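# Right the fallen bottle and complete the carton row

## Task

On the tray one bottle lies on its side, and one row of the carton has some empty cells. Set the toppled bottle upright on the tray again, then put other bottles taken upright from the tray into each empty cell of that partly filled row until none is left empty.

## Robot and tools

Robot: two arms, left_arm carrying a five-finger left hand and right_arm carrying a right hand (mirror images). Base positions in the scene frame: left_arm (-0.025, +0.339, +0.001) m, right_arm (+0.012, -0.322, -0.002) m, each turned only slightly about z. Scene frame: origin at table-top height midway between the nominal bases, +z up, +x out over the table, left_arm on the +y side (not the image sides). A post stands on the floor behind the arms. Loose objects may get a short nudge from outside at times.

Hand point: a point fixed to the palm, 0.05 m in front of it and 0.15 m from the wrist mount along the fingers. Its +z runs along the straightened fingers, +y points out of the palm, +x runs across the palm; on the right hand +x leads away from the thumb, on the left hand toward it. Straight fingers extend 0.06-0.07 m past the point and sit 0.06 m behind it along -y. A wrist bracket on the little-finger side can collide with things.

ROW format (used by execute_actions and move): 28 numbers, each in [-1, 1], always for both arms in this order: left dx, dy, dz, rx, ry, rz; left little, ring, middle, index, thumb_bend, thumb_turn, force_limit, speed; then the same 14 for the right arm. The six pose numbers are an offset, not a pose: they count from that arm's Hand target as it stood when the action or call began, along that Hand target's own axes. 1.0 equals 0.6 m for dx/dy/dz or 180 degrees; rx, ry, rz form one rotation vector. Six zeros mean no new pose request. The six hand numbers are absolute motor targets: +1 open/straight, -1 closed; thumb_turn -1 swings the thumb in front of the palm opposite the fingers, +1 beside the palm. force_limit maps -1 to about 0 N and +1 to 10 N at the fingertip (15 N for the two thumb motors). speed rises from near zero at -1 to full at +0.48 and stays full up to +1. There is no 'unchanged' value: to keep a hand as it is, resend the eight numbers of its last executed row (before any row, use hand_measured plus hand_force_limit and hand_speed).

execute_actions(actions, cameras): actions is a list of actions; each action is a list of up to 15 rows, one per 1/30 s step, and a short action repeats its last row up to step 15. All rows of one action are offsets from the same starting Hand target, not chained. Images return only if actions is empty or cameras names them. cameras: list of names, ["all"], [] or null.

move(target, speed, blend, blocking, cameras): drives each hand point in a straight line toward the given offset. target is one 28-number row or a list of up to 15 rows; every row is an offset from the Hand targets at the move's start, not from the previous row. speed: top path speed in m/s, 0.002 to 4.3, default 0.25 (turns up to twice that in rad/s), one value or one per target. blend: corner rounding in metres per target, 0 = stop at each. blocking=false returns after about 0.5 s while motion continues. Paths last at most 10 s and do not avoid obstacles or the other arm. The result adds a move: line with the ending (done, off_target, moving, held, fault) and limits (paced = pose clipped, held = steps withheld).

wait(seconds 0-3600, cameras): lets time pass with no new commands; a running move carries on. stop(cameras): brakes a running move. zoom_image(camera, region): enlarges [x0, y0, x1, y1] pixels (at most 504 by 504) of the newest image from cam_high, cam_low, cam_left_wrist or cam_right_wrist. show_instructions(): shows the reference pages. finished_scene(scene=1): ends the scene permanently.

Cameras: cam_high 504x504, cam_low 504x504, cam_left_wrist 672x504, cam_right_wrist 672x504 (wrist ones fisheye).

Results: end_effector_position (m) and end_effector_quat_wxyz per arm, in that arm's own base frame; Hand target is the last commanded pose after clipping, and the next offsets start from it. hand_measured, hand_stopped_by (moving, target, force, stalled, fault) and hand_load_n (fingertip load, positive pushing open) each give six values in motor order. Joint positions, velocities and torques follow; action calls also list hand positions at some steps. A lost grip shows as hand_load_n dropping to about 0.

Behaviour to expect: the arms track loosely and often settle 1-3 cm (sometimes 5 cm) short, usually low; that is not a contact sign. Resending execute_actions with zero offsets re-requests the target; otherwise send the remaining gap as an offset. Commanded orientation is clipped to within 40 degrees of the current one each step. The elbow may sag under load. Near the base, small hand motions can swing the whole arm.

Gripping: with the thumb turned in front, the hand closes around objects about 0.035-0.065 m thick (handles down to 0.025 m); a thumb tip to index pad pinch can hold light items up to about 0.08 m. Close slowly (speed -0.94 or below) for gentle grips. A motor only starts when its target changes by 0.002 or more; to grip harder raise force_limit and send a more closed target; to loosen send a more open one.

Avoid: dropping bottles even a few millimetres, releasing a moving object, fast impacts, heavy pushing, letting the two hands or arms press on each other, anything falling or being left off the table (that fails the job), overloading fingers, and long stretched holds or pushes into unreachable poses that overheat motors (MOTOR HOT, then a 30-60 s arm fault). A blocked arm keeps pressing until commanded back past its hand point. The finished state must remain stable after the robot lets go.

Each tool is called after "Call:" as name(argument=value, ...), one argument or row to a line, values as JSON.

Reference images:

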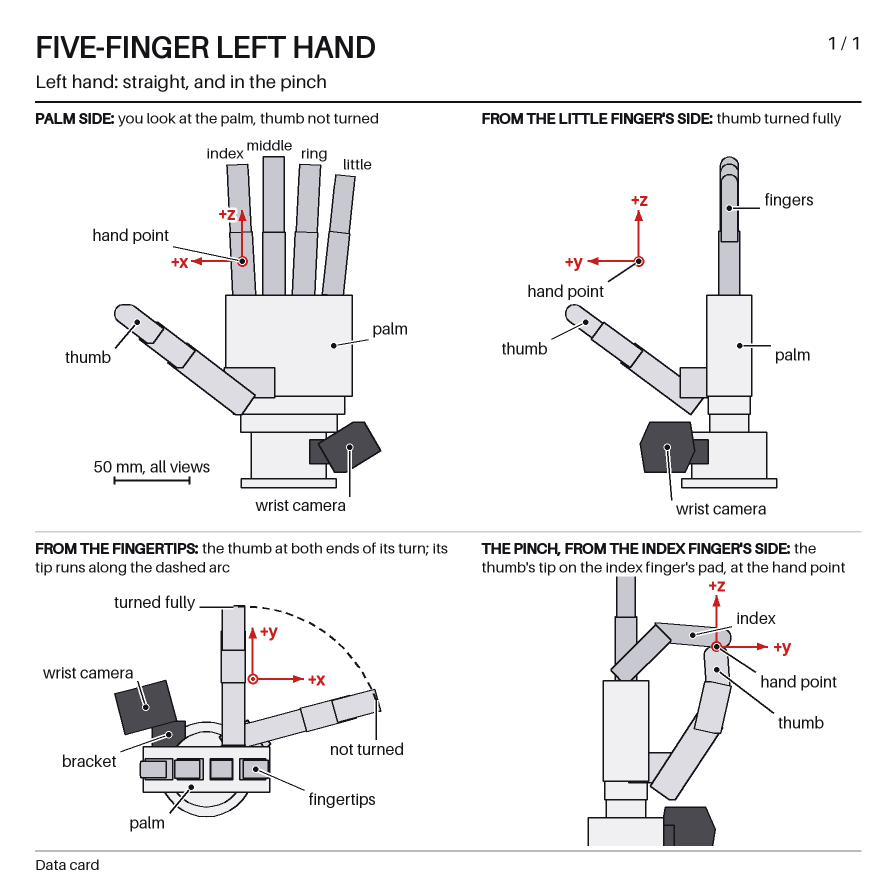

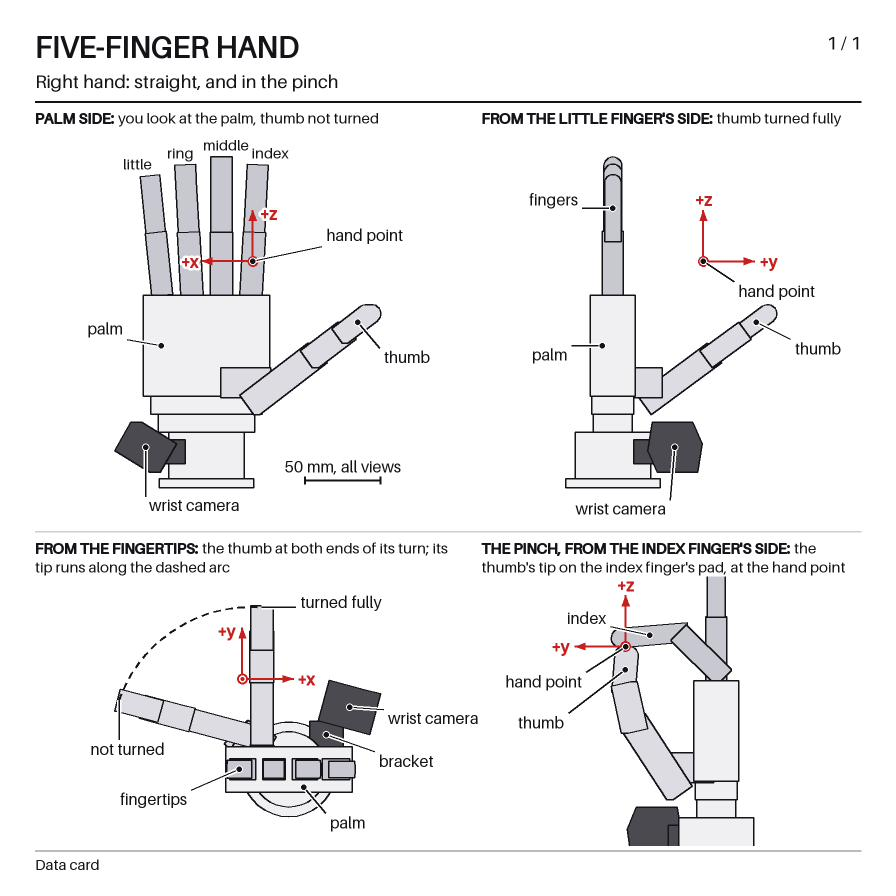

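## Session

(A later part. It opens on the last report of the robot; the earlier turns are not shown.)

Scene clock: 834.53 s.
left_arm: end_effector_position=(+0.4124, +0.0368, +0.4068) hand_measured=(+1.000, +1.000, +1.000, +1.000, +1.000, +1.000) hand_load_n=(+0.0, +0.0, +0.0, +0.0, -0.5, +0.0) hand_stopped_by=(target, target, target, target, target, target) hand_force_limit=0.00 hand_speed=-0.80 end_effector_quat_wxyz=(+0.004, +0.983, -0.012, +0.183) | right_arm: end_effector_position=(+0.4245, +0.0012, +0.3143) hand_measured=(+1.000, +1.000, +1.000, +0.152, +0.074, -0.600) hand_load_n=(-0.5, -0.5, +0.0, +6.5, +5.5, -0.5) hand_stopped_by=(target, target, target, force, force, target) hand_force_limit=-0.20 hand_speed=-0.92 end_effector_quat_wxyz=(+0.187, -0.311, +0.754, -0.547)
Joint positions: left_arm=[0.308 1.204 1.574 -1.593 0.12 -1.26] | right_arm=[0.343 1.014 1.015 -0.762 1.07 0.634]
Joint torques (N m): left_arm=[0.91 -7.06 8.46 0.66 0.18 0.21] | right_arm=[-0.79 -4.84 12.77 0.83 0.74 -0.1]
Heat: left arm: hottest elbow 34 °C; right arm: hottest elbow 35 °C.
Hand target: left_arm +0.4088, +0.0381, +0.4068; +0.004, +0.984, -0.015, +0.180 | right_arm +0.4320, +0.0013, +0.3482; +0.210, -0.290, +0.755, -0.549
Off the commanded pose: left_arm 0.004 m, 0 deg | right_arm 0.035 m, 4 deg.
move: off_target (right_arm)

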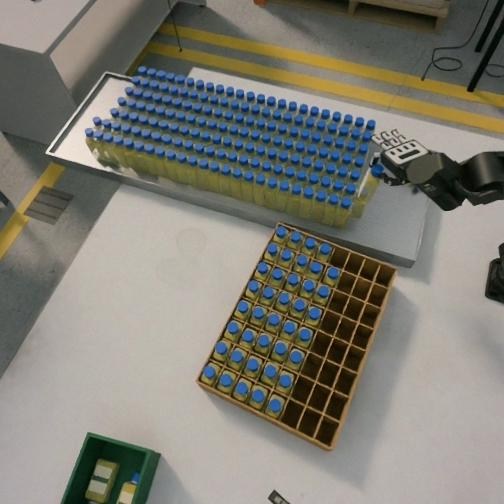

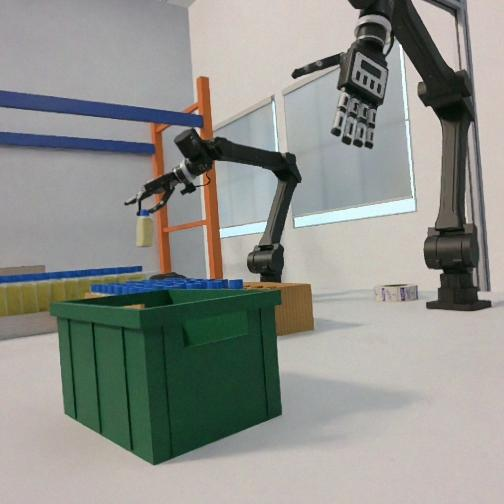

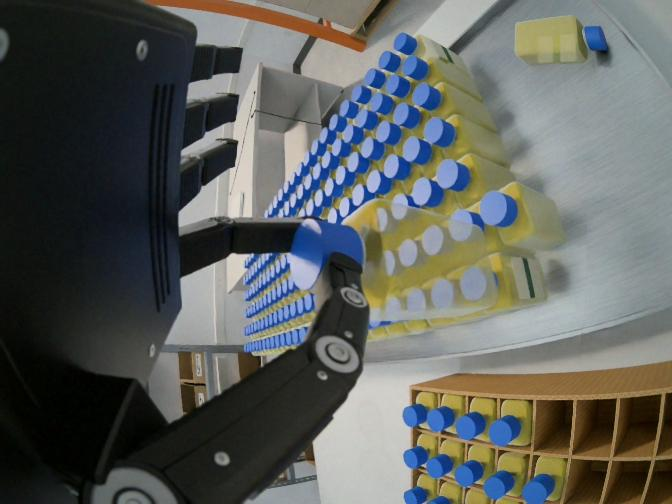

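Call:
move(
  target=[0,0,0,0,0,0,1,1,1,1,1,1,0,-0.8, -0.1762,0.0467,-0.1435,0,0,0,1,1,1,0.0,-0.2,-0.6,-0.2,-0.92],
  cameras=["cam_high","cam_low","cam_right_wrist"],
  speed=0.08,
)

Call:
zoom_image(
  camera="cam_low",
  region=[80, 180, 240, 300],
)

Call:
zoom_image(
  camera="cam_high",
  region=[270, 170, 400, 300],
)

Call:
zoom_image(
  camera="cam_right_wrist",
  region=[200, 130, 672, 504],
)

Scene clock: 867.93 s.
left_arm: end_effector_position=(+0.4124, +0.0368, +0.4068) hand_measured=(+1.000, +1.000, +1.000, +1.000, +1.000, +1.000) hand_load_n=(+0.0, +0.0, +0.0, +0.0, +0.0, +0.0) hand_stopped_by=(target, target, target, target, target, target) hand_force_limit=0.00 hand_speed=-0.80 end_effector_quat_wxyz=(+0.004, +0.983, -0.012, +0.183) | right_arm: end_effector_position=(+0.4399, +0.1302, +0.3293) hand_measured=(+1.000, +1.000, +1.000, +0.152, +0.074, -0.600) hand_load_n=(+0.0, +0.0, +0.0, +6.0, +6.0, -0.5) hand_stopped_by=(target, target, target, force, force, target) hand_force_limit=-0.20 hand_speed=-0.92 end_effector_quat_wxyz=(+0.194, -0.303, +0.754, -0.550)
Joint positions: left_arm=[0.308 1.204 1.574 -1.593 0.12 -1.26] | right_arm=[0.65 1.315 1.336 -1.382 1.238 1.307]
Joint torques (N m): left_arm=[0.97 -7.12 8.47 0.68 0.18 0.21] | right_arm=[0.21 -6.83 11.79 0.06 1.28 0.01]
Heat: left arm: hottest elbow 34 °C; right arm: hottest elbow 37 °C.
Hand target: left_arm +0.4088, +0.0381, +0.4068; +0.004, +0.984, -0.015, +0.180 | right_arm +0.4500, +0.1395, +0.3482; +0.211, -0.290, +0.755, -0.549
Off the commanded pose: left_arm 0.004 m, 0 deg | right_arm 0.023 m, 2 deg.
move: off_target (right_arm)

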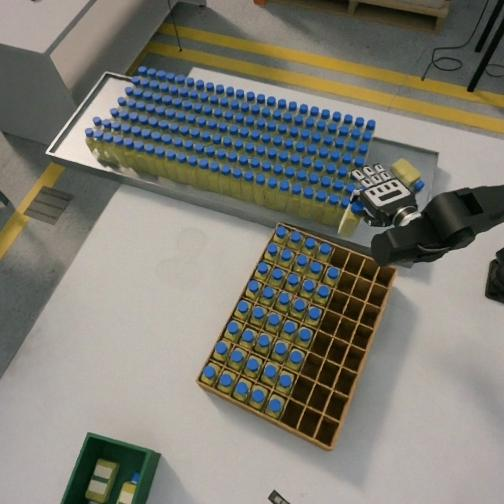

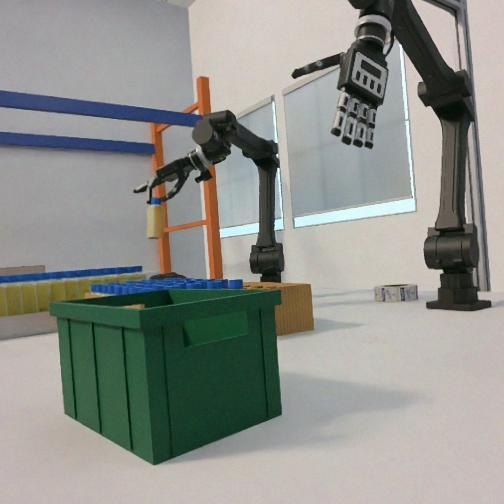

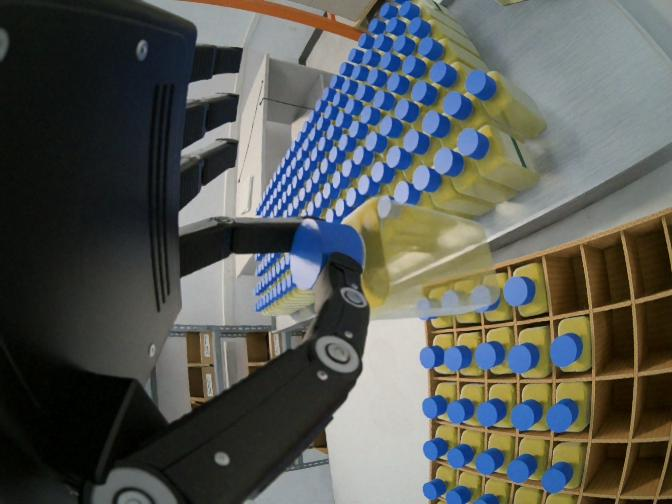

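Scaled by 3.150 from the camera's image (finer frame: 720x720).

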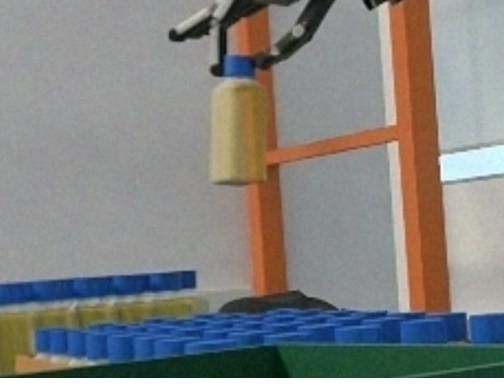

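Scaled by 3.877 from the camera's image (finer frame: 720x720).

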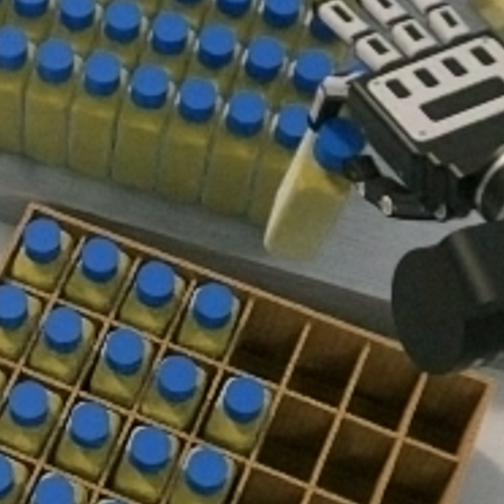

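Scaled by 1.068 from the camera's image (finer frame: 960x720).

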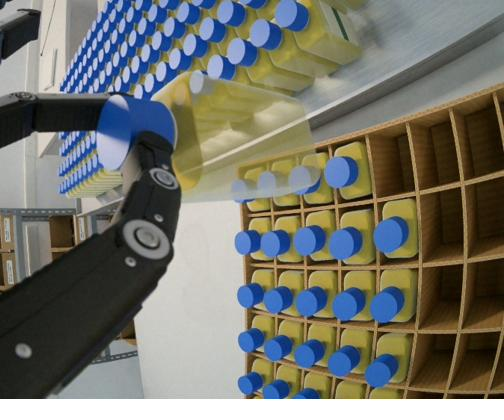

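Call:
move(
  target=[0,0,0,0,0,0,1,1,1,1,1,1,0,-0.8, -0.0110,0.1515,0.0420,0,0,0,1,1,1,0.0,-0.2,-0.6,-0.2,-0.92],
  cameras=["cam_high","cam_low","cam_right_wrist"],
  speed=0.06,
)

Call:
zoom_image(
  camera="cam_low",
  region=[80, 180, 240, 300],
)

Call:
zoom_image(
  camera="cam_high",
  region=[290, 190, 390, 290],
)

Call:
zoom_image(
  camera="cam_right_wrist",
  region=[250, 130, 600, 430],
)

Scene clock: 891.80 s.
left_arm: end_effector_position=(+0.4124, +0.0368, +0.4068) hand_measured=(+1.000, +1.000, +1.000, +1.000, +1.000, +1.000) hand_load_n=(+0.0, +0.0, +0.0, +0.5, +0.0, +0.0) hand_stopped_by=(target, target, target, target, target, target) hand_force_limit=0.00 hand_speed=-0.80 end_effector_quat_wxyz=(+0.004, +0.983, -0.012, +0.183) | right_arm: end_effector_position=(+0.4508, +0.1433, +0.2618) hand_measured=(+1.000, +1.000, +1.000, +0.152, +0.074, -0.600) hand_load_n=(+0.0, +0.0, +0.0, +6.5, +5.5, -0.5) hand_stopped_by=(target, target, target, force, force, target) hand_force_limit=-0.20 hand_speed=-0.92 end_effector_quat_wxyz=(+0.209, -0.290, +0.758, -0.546)
Joint positions: left_arm=[0.308 1.204 1.574 -1.593 0.12 -1.26] | right_arm=[0.66 1.36 1.196 -1.196 1.242 1.349]
Joint torques (N m): left_arm=[0.91 -7.12 8.46 0.66 0.19 0.21] | right_arm=[0.03 -7.47 6.93 0.9 1.27 0]
Heat: left arm: hottest elbow 34 °C; right arm: hottest elbow 40 °C.
Hand target: left_arm +0.4088, +0.0381, +0.4068; +0.004, +0.984, -0.015, +0.180 | right_arm +0.4521, +0.1470, +0.2541; +0.211, -0.290, +0.755, -0.549
Off the commanded pose: left_arm 0.004 m, 0 deg | right_arm 0.009 m, 0 deg.
move: done

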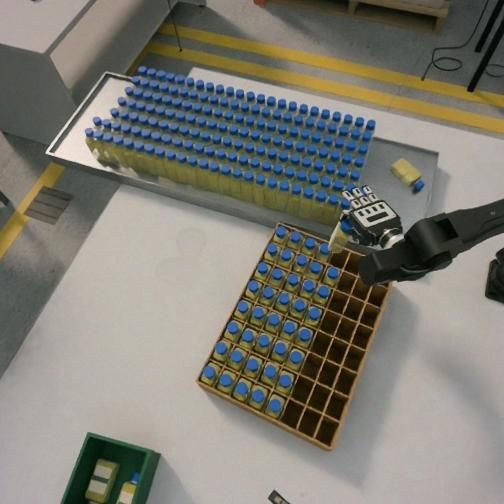

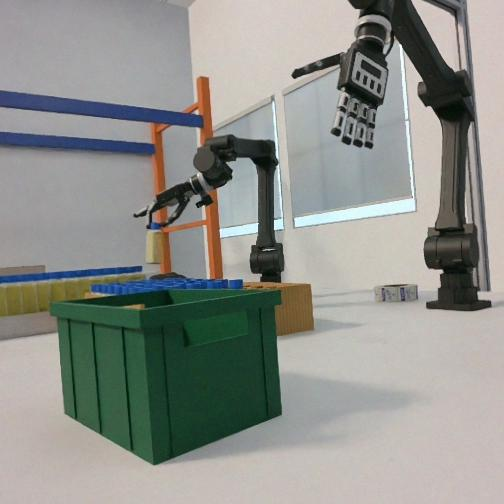

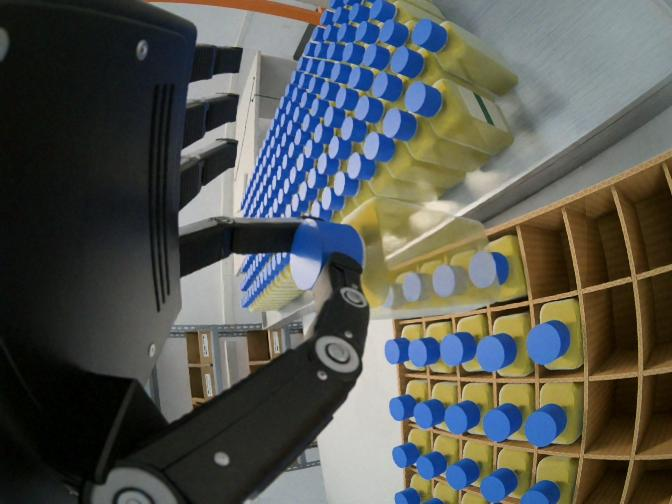

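Scaled by 3.150 from the camera's image (finer frame: 720x720).

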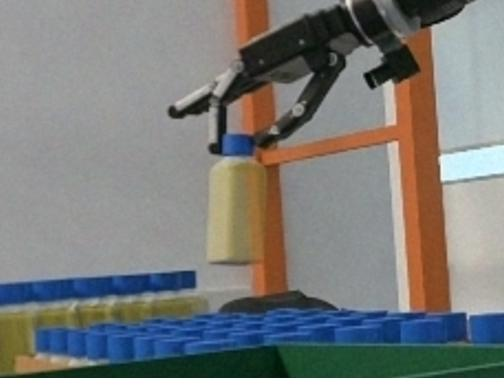

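Scaled by 5.040 from the camera's image (finer frame: 720x720).

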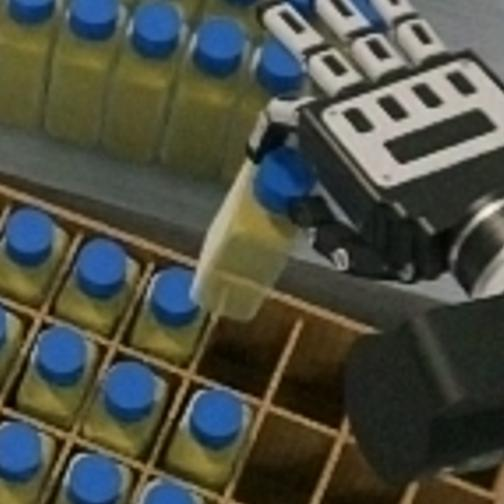

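Scaled by 1.440 from the camera's image (finer frame: 960x720).

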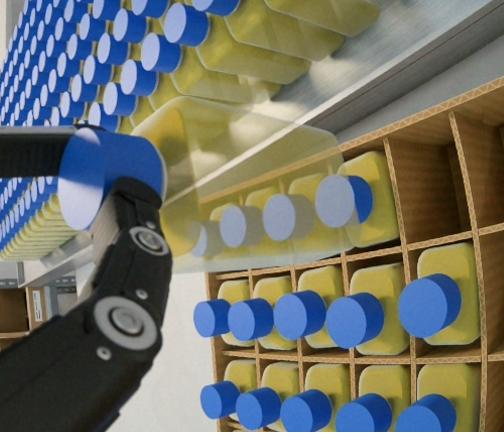

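Call:
move(
  target=[0,0,0,0,0,0,1,1,1,1,1,1,0,-0.8, 0.0160,0.0750,0.0217,0,0,0,1,1,1,0.0,-0.2,-0.6,-0.2,-0.92],
  cameras=["cam_high","cam_low","cam_right_wrist"],
  speed=0.05,
)

Call:
zoom_image(
  camera="cam_low",
  region=[100, 210, 220, 300],
)

Call:
zoom_image(
  camera="cam_high",
  region=[310, 210, 380, 280],
)

Call:
zoom_image(
  camera="cam_right_wrist",
  region=[250, 130, 600, 430],
)

Scene clock: 907.60 s.
left_arm: end_effector_position=(+0.4124, +0.0368, +0.4068) hand_measured=(+1.000, +1.000, +1.000, +1.000, +1.000, +1.000) hand_load_n=(+0.0, +0.0, +0.0, +0.0, +0.0, +0.0) hand_stopped_by=(target, target, target, target, target, target) hand_force_limit=0.00 hand_speed=-0.80 end_effector_quat_wxyz=(+0.004, +0.983, -0.012, +0.183) | right_arm: end_effector_position=(+0.4436, +0.1385, +0.2152) hand_measured=(+1.000, +1.000, +1.000, +0.152, +0.074, -0.600) hand_load_n=(+0.0, +0.0, +0.0, +6.5, +6.0, -0.5) hand_stopped_by=(target, target, target, force, force, target) hand_force_limit=-0.20 hand_speed=-0.92 end_effector_quat_wxyz=(+0.210, -0.289, +0.758, -0.546)
Joint positions: left_arm=[0.308 1.204 1.574 -1.593 0.12 -1.26] | right_arm=[0.662 1.367 1.077 -1.076 1.242 1.358]
Joint torques (N m): left_arm=[0.91 -7.06 8.47 0.66 0.19 0.21] | right_arm=[0.56 -7.3 6.74 0.84 1.28 -0.01]
Heat: left arm: hottest elbow 34 °C; right arm: hottest elbow 38 °C.
Hand target: left_arm +0.4088, +0.0381, +0.4068; +0.004, +0.984, -0.015, +0.180 | right_arm +0.4440, +0.1416, +0.2072; +0.211, -0.290, +0.755, -0.549
Off the commanded pose: left_arm 0.004 m, 0 deg | right_arm 0.009 m, 0 deg.
move: done

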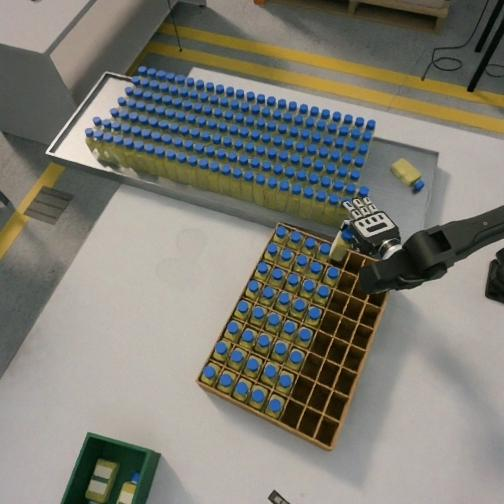

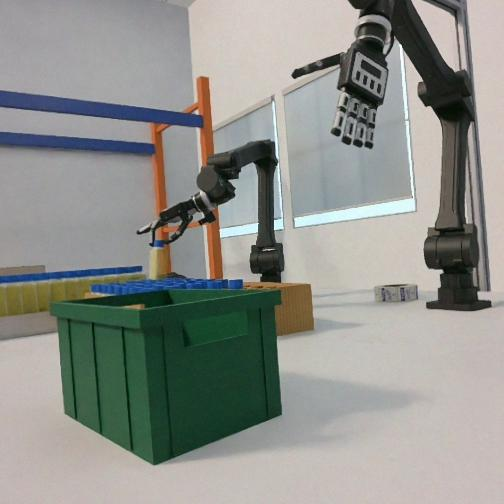

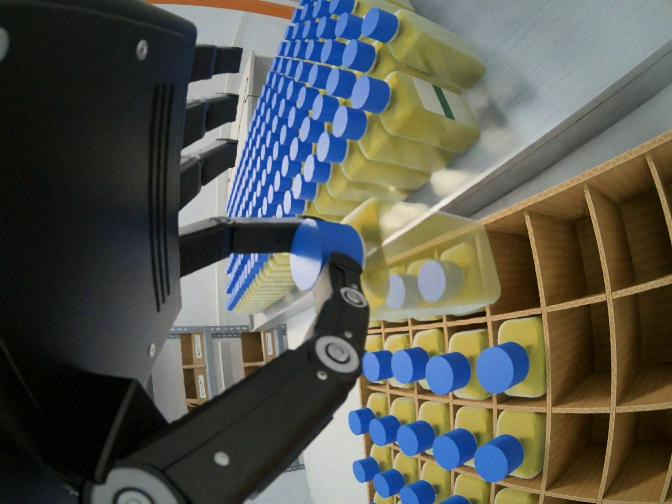

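Scaled by 4.200 from the camera's image (finer frame: 720x720).

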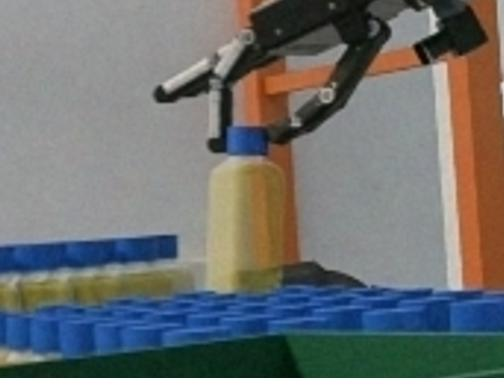

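Scaled by 7.200 from the camera's image (finer frame: 720x720).

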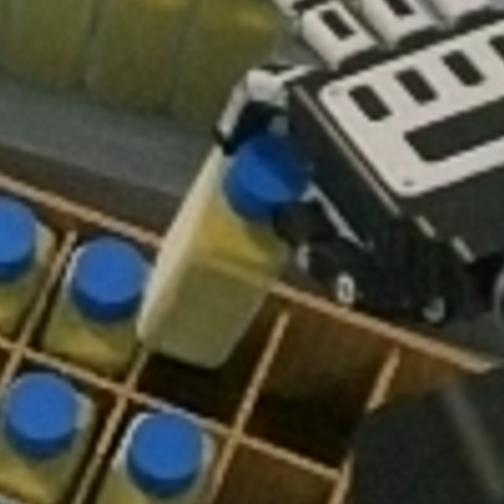

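Scaled by 1.440 from the camera's image (finer frame: 960x720).

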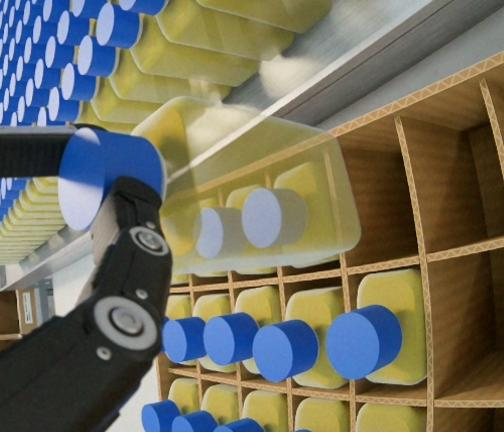

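Call:
move(
  target=[0,0,0,0,0,0,1,1,1,1,1,1,0,-0.8, 0.0052,0.0315,0.0007,0,0,0,1,1,1,0.0,-0.2,-0.6,-0.2,-0.92],
  cameras=["cam_high","cam_low","cam_right_wrist"],
  speed=0.04,
)

Call:
zoom_image(
  camera="cam_low",
  region=[100, 210, 220, 300],
)

Call:
zoom_image(
  camera="cam_high",
  region=[310, 210, 380, 280],
)

Call:
zoom_image(
  camera="cam_right_wrist",
  region=[250, 130, 600, 430],
)

Scene clock: 1028.00 s.
left_arm: end_effector_position=(+0.4124, +0.0368, +0.4068) hand_measured=(+1.000, +1.000, +1.000, +1.000, +1.000, +1.000) hand_load_n=(+0.5, +0.0, +0.0, +0.0, +0.0, +0.0) hand_stopped_by=(target, target, target, target, target, target) hand_force_limit=0.00 hand_speed=-0.80 end_effector_quat_wxyz=(+0.004, +0.983, -0.012, +0.183) | right_arm: end_effector_position=(+0.4376, +0.1408, +0.1969) hand_measured=(+1.000, +1.000, +1.000, +0.152, +0.074, -0.600) hand_load_n=(+0.0, +0.0, +0.0, +6.0, +5.5, -0.5) hand_stopped_by=(target, target, target, force, force, target) hand_force_limit=-0.20 hand_speed=-0.92 end_effector_quat_wxyz=(+0.209, -0.290, +0.758, -0.546)
Joint positions: left_arm=[0.308 1.204 1.574 -1.593 0.12 -1.26] | right_arm=[0.675 1.38 1.042 -1.065 1.244 1.394]
Joint torques (N m): left_arm=[0.97 -7.06 8.46 0.68 0.19 0.21] | right_arm=[0.32 -7.06 6.64 0.8 1.29 0.04]
Heat: left arm: hottest elbow 34 °C; right arm: hottest elbow 33 °C.
Hand target: left_arm +0.4088, +0.0381, +0.4068; +0.004, +0.984, -0.015, +0.180 | right_arm +0.4380, +0.1437, +0.1891; +0.211, -0.290, +0.755, -0.549
Off the commanded pose: left_arm 0.004 m, 0 deg | right_arm 0.008 m, 0 deg.
move: done

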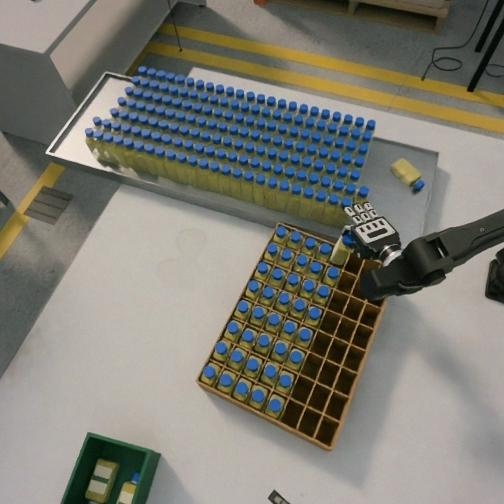

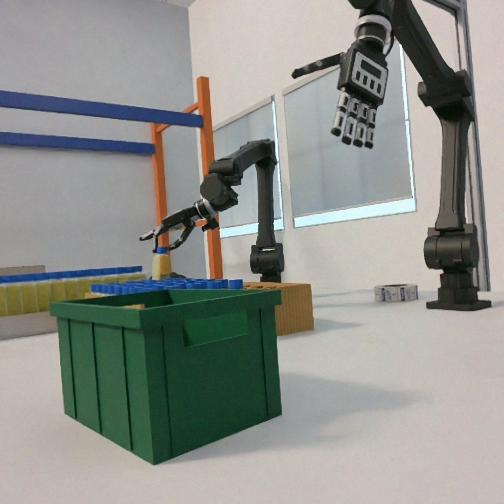

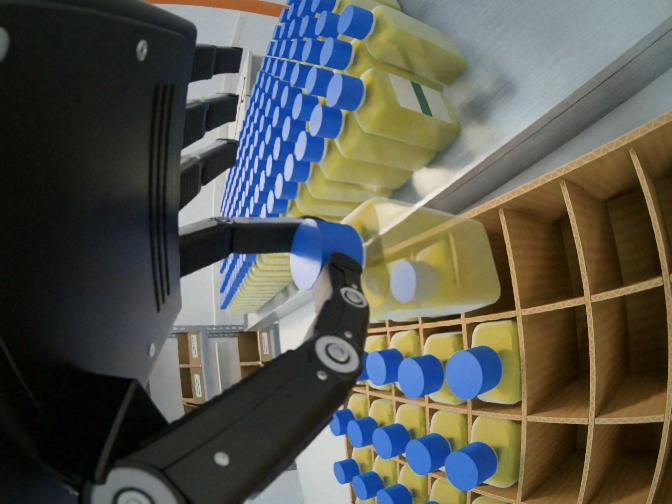

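Scaled by 4.200 from the camera's image (finer frame: 720x720).

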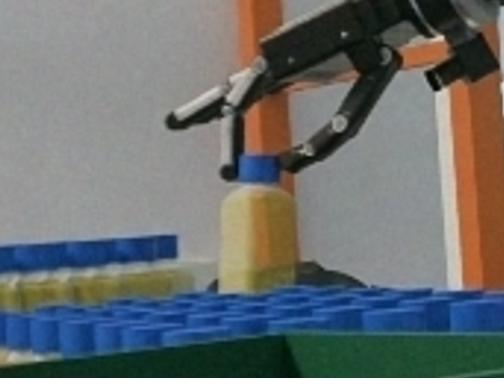

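Scaled by 7.200 from the camera's image (finer frame: 720x720).

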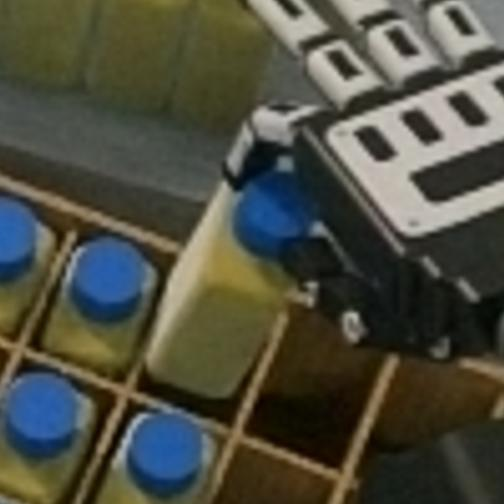

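Scaled by 1.440 from the camera's image (finer frame: 960x720).

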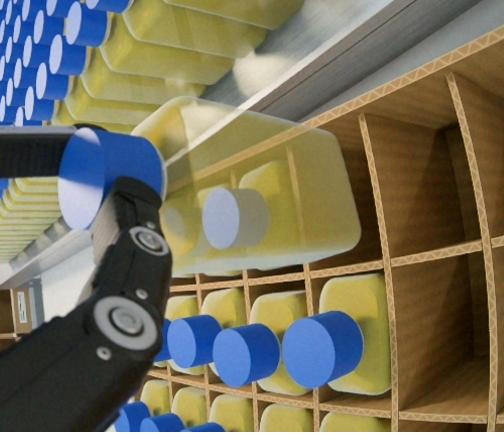

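Call:
move(
  target=[0,0,0,0,0,0,1,1,1,1,1,1,0,-0.8, -0.0017,0.0021,-0.0065,0,0.0291,0.0094,1,1,1,0.0,-0.2,-0.6,-0.2,-0.92],
  cameras=["cam_high","cam_low","cam_right_wrist"],
  speed=0.04,
)

Call:
zoom_image(
  camera="cam_high",
  region=[310, 210, 380, 280],
)

Call:
zoom_image(
  camera="cam_right_wrist",
  region=[250, 130, 600, 430],
)

Scene clock: 1059.33 s.
left_arm: end_effector_position=(+0.4124, +0.0368, +0.4068) hand_measured=(+1.000, +1.000, +1.000, +1.000, +1.000, +1.000) hand_load_n=(+0.0, +0.0, +0.0, +0.0, +0.0, +0.0) hand_stopped_by=(target, target, target, target, target, target) hand_force_limit=0.00 hand_speed=-0.80 end_effector_quat_wxyz=(+0.004, +0.983, -0.012, +0.183) | right_arm: end_effector_position=(+0.4242, +0.1345, +0.1788) hand_measured=(+1.000, +1.000, +1.000, +0.152, +0.074, -0.600) hand_load_n=(+0.0, +0.0, +0.0, +6.0, +5.5, -0.5) hand_stopped_by=(target, target, target, force, force, target) hand_force_limit=-0.20 hand_speed=-0.92 end_effector_quat_wxyz=(+0.172, -0.261, +0.766, -0.561)
Joint positions: left_arm=[0.308 1.204 1.574 -1.593 0.12 -1.26] | right_arm=[0.693 1.482 1.095 -1.388 1.248 1.754]
Joint torques (N m): left_arm=[0.91 -7.06 8.46 0.66 0.18 0.21] | right_arm=[0.09 -7.71 10.17 -0.5 1.05 -0.03]
Heat: left arm: hottest elbow 34 °C; right arm: hottest elbow 33 °C.
Hand target: left_arm +0.4088, +0.0381, +0.4068; +0.004, +0.984, -0.015, +0.180 | right_arm +0.4360, +0.1474, +0.1891; +0.184, -0.254, +0.768, -0.558
Off the commanded pose: left_arm 0.004 m, 0 deg | right_arm 0.020 m, 2 deg.
move: off_target (right_arm)

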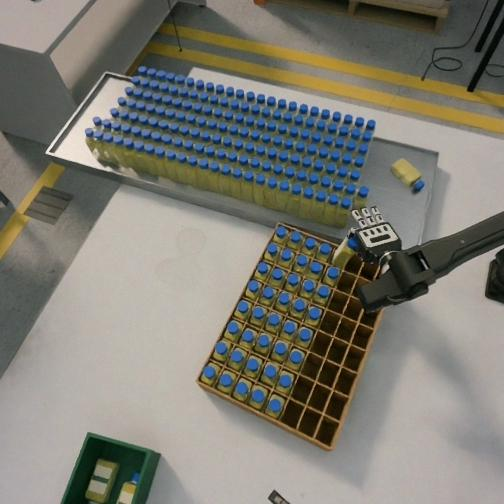

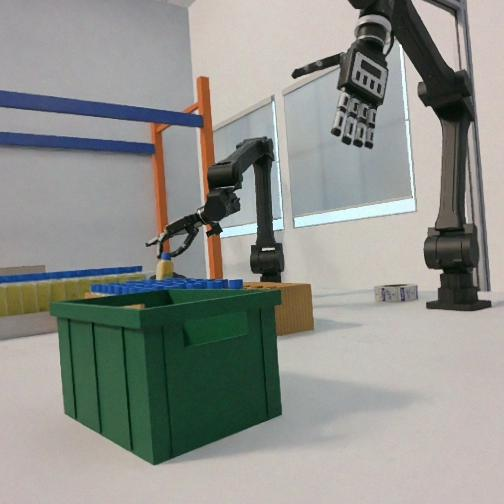

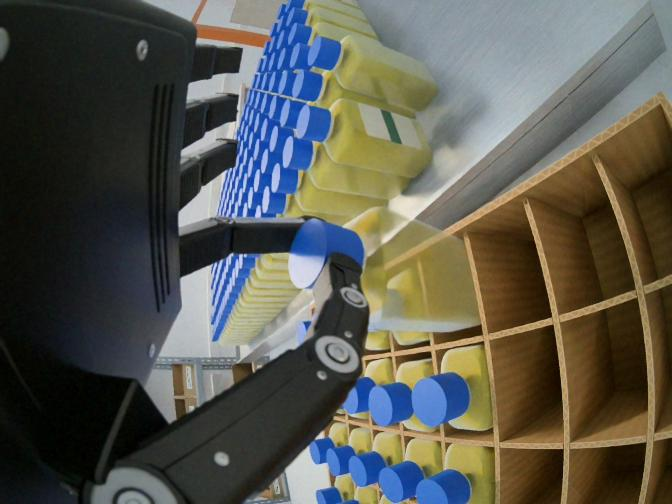

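Scaled by 7.200 from the camera's image (finer frame: 720x720).

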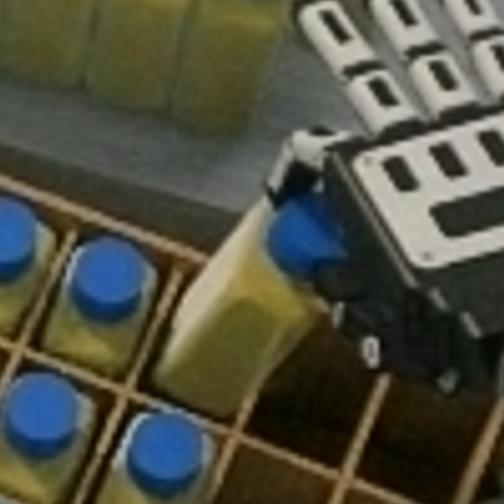

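Scaled by 1.440 from the camera's image (finer frame: 960x720).

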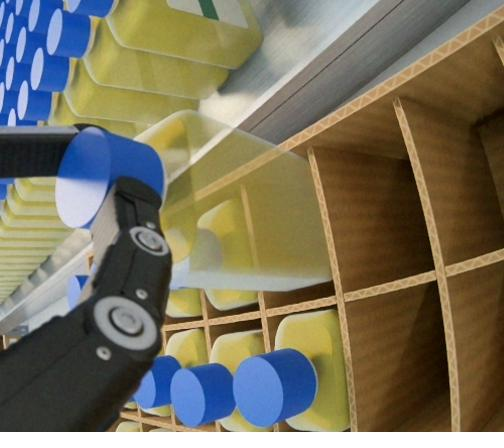

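Call:
move(
  target=[0,0,0,0,0,0,1,1,1,1,1,1,0,-0.8, -0.0245,-0.0113,-0.0032,0,0,0,1,1,1,0.0,-0.2,-0.6,-0.2,-0.92],
  cameras=["cam_high","cam_low","cam_right_wrist"],
  speed=0.04,
)

Call:
zoom_image(
  camera="cam_high",
  region=[310, 210, 380, 280],
)

Call:
zoom_image(
  camera="cam_right_wrist",
  region=[250, 130, 600, 430],
)

Call:
zoom_image(
  camera="cam_low",
  region=[100, 210, 220, 300],
)

Scene clock: 1080.80 s.
left_arm: end_effector_position=(+0.4124, +0.0368, +0.4068) hand_measured=(+1.000, +1.000, +1.000, +1.000, +1.000, +1.000) hand_load_n=(+0.0, +0.0, +0.0, +0.0, -0.5, +0.0) hand_stopped_by=(target, target, target, target, target, target) hand_force_limit=0.00 hand_speed=-0.80 end_effector_quat_wxyz=(+0.004, +0.983, -0.012, +0.183) | right_arm: end_effector_position=(+0.4361, +0.1443, +0.1858) hand_measured=(+1.000, +1.000, +1.000, +0.152, +0.074, -0.600) hand_load_n=(+0.5, +0.0, +0.0, +6.0, +5.5, -0.5) hand_stopped_by=(target, target, target, force, force, target) hand_force_limit=-0.20 hand_speed=-0.92 end_effector_quat_wxyz=(+0.174, -0.259, +0.767, -0.560)
Joint positions: left_arm=[0.308 1.204 1.574 -1.593 0.12 -1.26] | right_arm=[0.693 1.511 1.147 -1.405 1.248 1.755]
Joint torques (N m): left_arm=[0.97 -7.12 8.47 0.66 0.19 0.21] | right_arm=[0.15 -8.29 10.33 -0.51 1.06 -0.08]
Heat: left arm: hottest elbow 34 °C; right arm: hottest elbow 36 °C.
Hand target: left_arm +0.4088, +0.0381, +0.4068; +0.004, +0.984, -0.015, +0.180 | right_arm +0.4480, +0.1560, +0.1962; +0.184, -0.253, +0.768, -0.558
Off the commanded pose: left_arm 0.004 m, 0 deg | right_arm 0.020 m, 1 deg.
move: off_target (right_arm)

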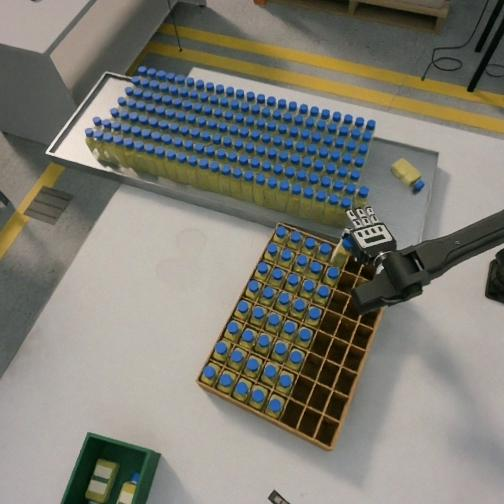

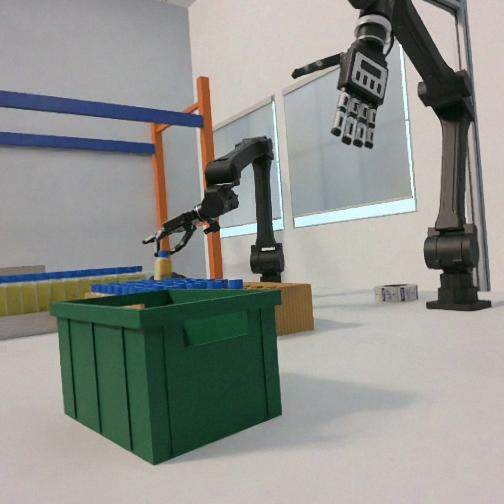

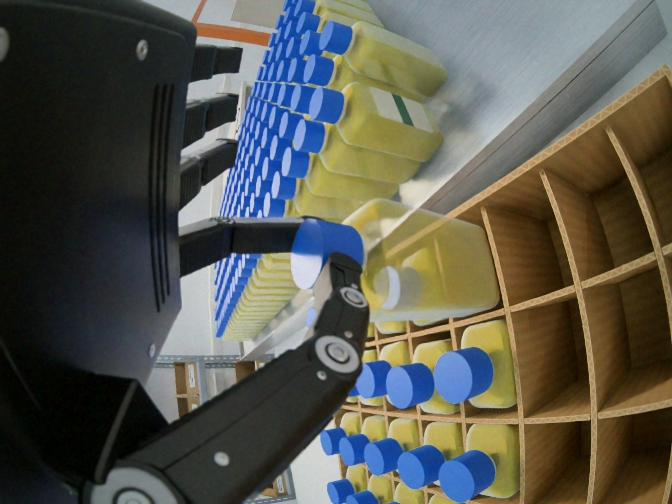

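Scaled by 7.200 from the camera's image (finer frame: 720x720).

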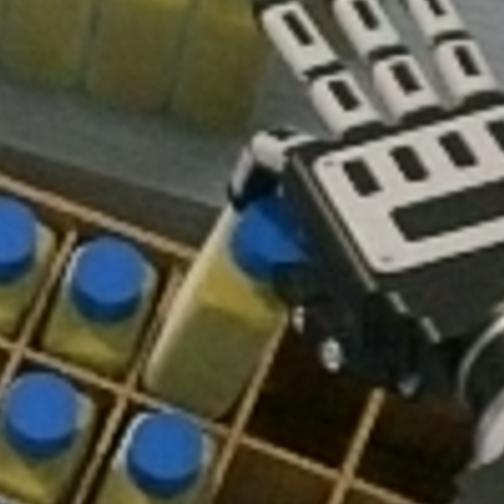

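Scaled by 1.440 from the camera's image (finer frame: 960x720).

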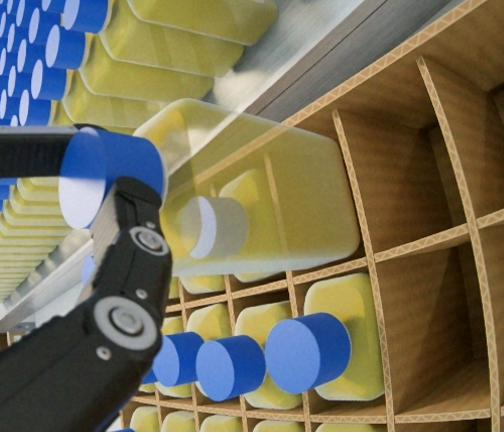

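Scaled by 4.200 from the camera's image (finer frame: 720x720).

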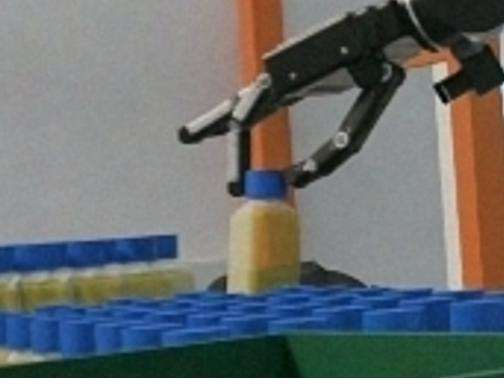

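Call:
move(
  target=[0,0,0,0,0,0,1,1,1,1,1,1,0,-0.8, 0,0.0317,0.0103,0,0,0,1,1,1,0.0,-0.2,-0.6,-0.2,-0.92],
  speed=0.03,
)

Scene clock: 1087.57 s.
left_arm: end_effector_position=(+0.4124, +0.0368, +0.4068) hand_measured=(+1.000, +1.000, +1.000, +1.000, +1.000, +1.000) hand_load_n=(+0.0, +0.0, +0.0, +0.0, +0.0, -0.5) hand_stopped_by=(target, target, target, target, target, target) hand_force_limit=0.00 hand_speed=-0.80 end_effector_quat_wxyz=(+0.004, +0.983, -0.012, +0.183) | right_arm: end_effector_position=(+0.4413, +0.1487, +0.1770) hand_measured=(+1.000, +1.000, +1.000, +0.152, +0.074, -0.600) hand_load_n=(+0.0, -0.5, +0.0, +6.0, +5.5, -0.5) hand_stopped_by=(target, target, target, force, force, target) hand_force_limit=-0.20 hand_speed=-0.92 end_effector_quat_wxyz=(+0.177, -0.257, +0.768, -0.559)
Joint positions: left_arm=[0.308 1.204 1.574 -1.593 0.12 -1.26] | right_arm=[0.693 1.533 1.147 -1.376 1.248 1.755]
Joint torques (N m): left_arm=[0.97 -7.06 8.47 0.66 0.18 0.21] | right_arm=[-0.15 -8.41 7.99 0.18 1.08 -0.04]
Heat: left arm: hottest elbow 34 °C; right arm: hottest elbow 37 °C.
Hand target: left_arm +0.4088, +0.0381, +0.4068; +0.004, +0.984, -0.015, +0.180 | right_arm +0.4481, +0.1560, +0.1762; +0.184, -0.253, +0.768, -0.558
Off the commanded pose: left_arm 0.004 m, 0 deg | right_arm 0.010 m, 1 deg.
move: done

Call:
move(
  target=[0,0,0,0,0,0,1,1,1,1,1,1,0,-0.8, 0.013,0.0315,0.011,0,0,0,1,1,1,0.0,-0.2,-0.6,-0.2,-0.92],
  speed=0.03,
  cameras=["cam_high","cam_low","cam_right_wrist"],
)

Call:
zoom_image(
  camera="cam_high",
  region=[310, 210, 380, 280],
)

Call:
zoom_image(
  camera="cam_right_wrist",
  region=[250, 130, 600, 430],
)

Call:
zoom_image(
  camera="cam_low",
  region=[100, 210, 220, 300],
)

Scene clock: 1093.90 s.
left_arm: end_effector_position=(+0.4124, +0.0368, +0.4068) hand_measured=(+1.000, +1.000, +1.000, +1.000, +1.000, +1.000) hand_load_n=(+0.0, +0.0, +0.0, +0.5, -0.5, +0.0) hand_stopped_by=(target, target, target, target, target, target) hand_force_limit=0.00 hand_speed=-0.80 end_effector_quat_wxyz=(+0.004, +0.983, -0.012, +0.183) | right_arm: end_effector_position=(+0.4427, +0.1498, +0.1664) hand_measured=(+1.000, +1.000, +1.000, +0.152, +0.074, -0.600) hand_load_n=(+0.0, +0.0, +0.0, +6.0, +5.5, -0.5) hand_stopped_by=(target, target, target, force, force, target) hand_force_limit=-0.20 hand_speed=-0.92 end_effector_quat_wxyz=(+0.187, -0.250, +0.771, -0.556)
Joint positions: left_arm=[0.308 1.204 1.574 -1.593 0.12 -1.26] | right_arm=[0.693 1.536 1.12 -1.319 1.248 1.755]
Joint torques (N m): left_arm=[0.97 -7.06 8.46 0.68 0.19 0.21] | right_arm=[-0.21 -8.64 6.06 0.34 1.07 -0.02]
Heat: left arm: hottest elbow 34 °C; right arm: hottest elbow 37 °C.
Hand target: left_arm +0.4088, +0.0381, +0.4068; +0.004, +0.984, -0.015, +0.180 | right_arm +0.4420, +0.1510, +0.1561; +0.184, -0.254, +0.768, -0.558
Off the commanded pose: left_arm 0.004 m, 0 deg | right_arm 0.010 m, 1 deg.
move: done

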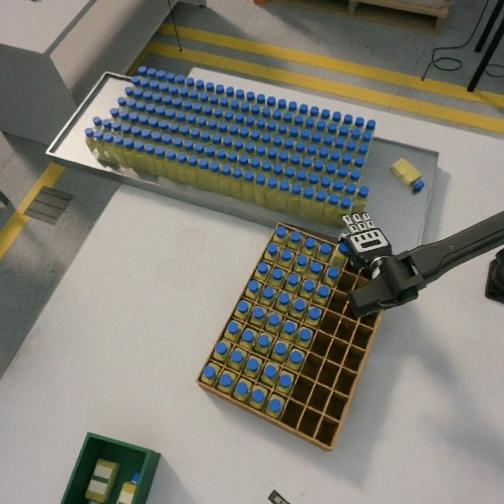

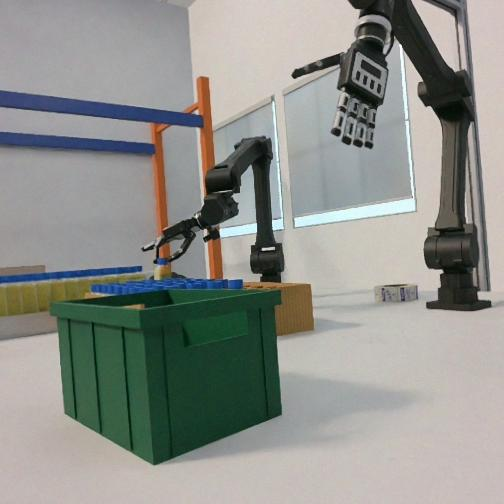

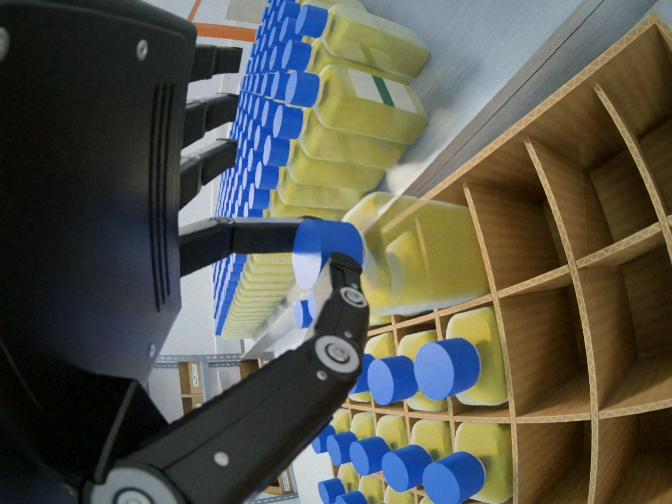

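Scaled by 7.200 from the camera's image (finer frame: 720x720).

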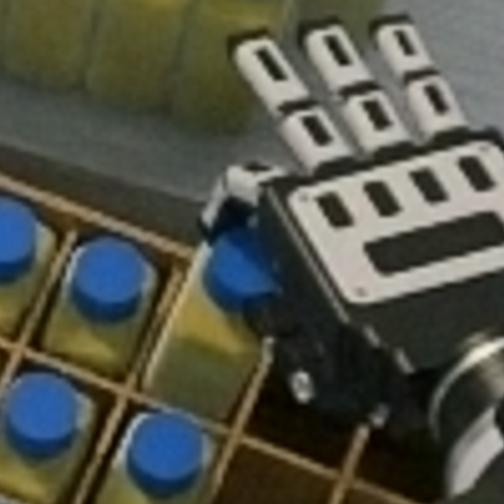

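Scaled by 1.440 from the camera's image (finer frame: 960x720).

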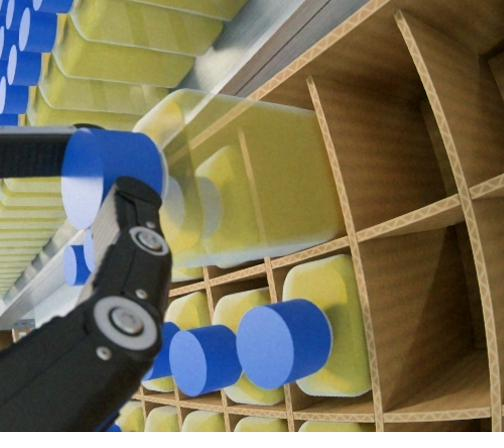

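Scaled by 4.200 from the camera's image (finer frame: 720x720).

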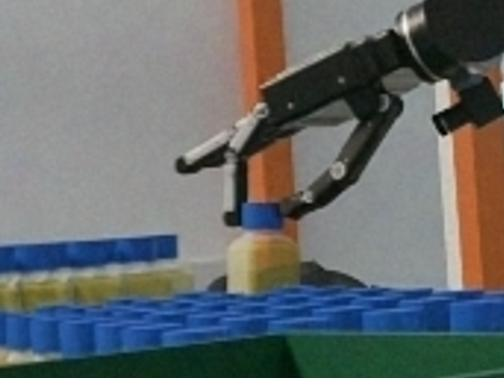

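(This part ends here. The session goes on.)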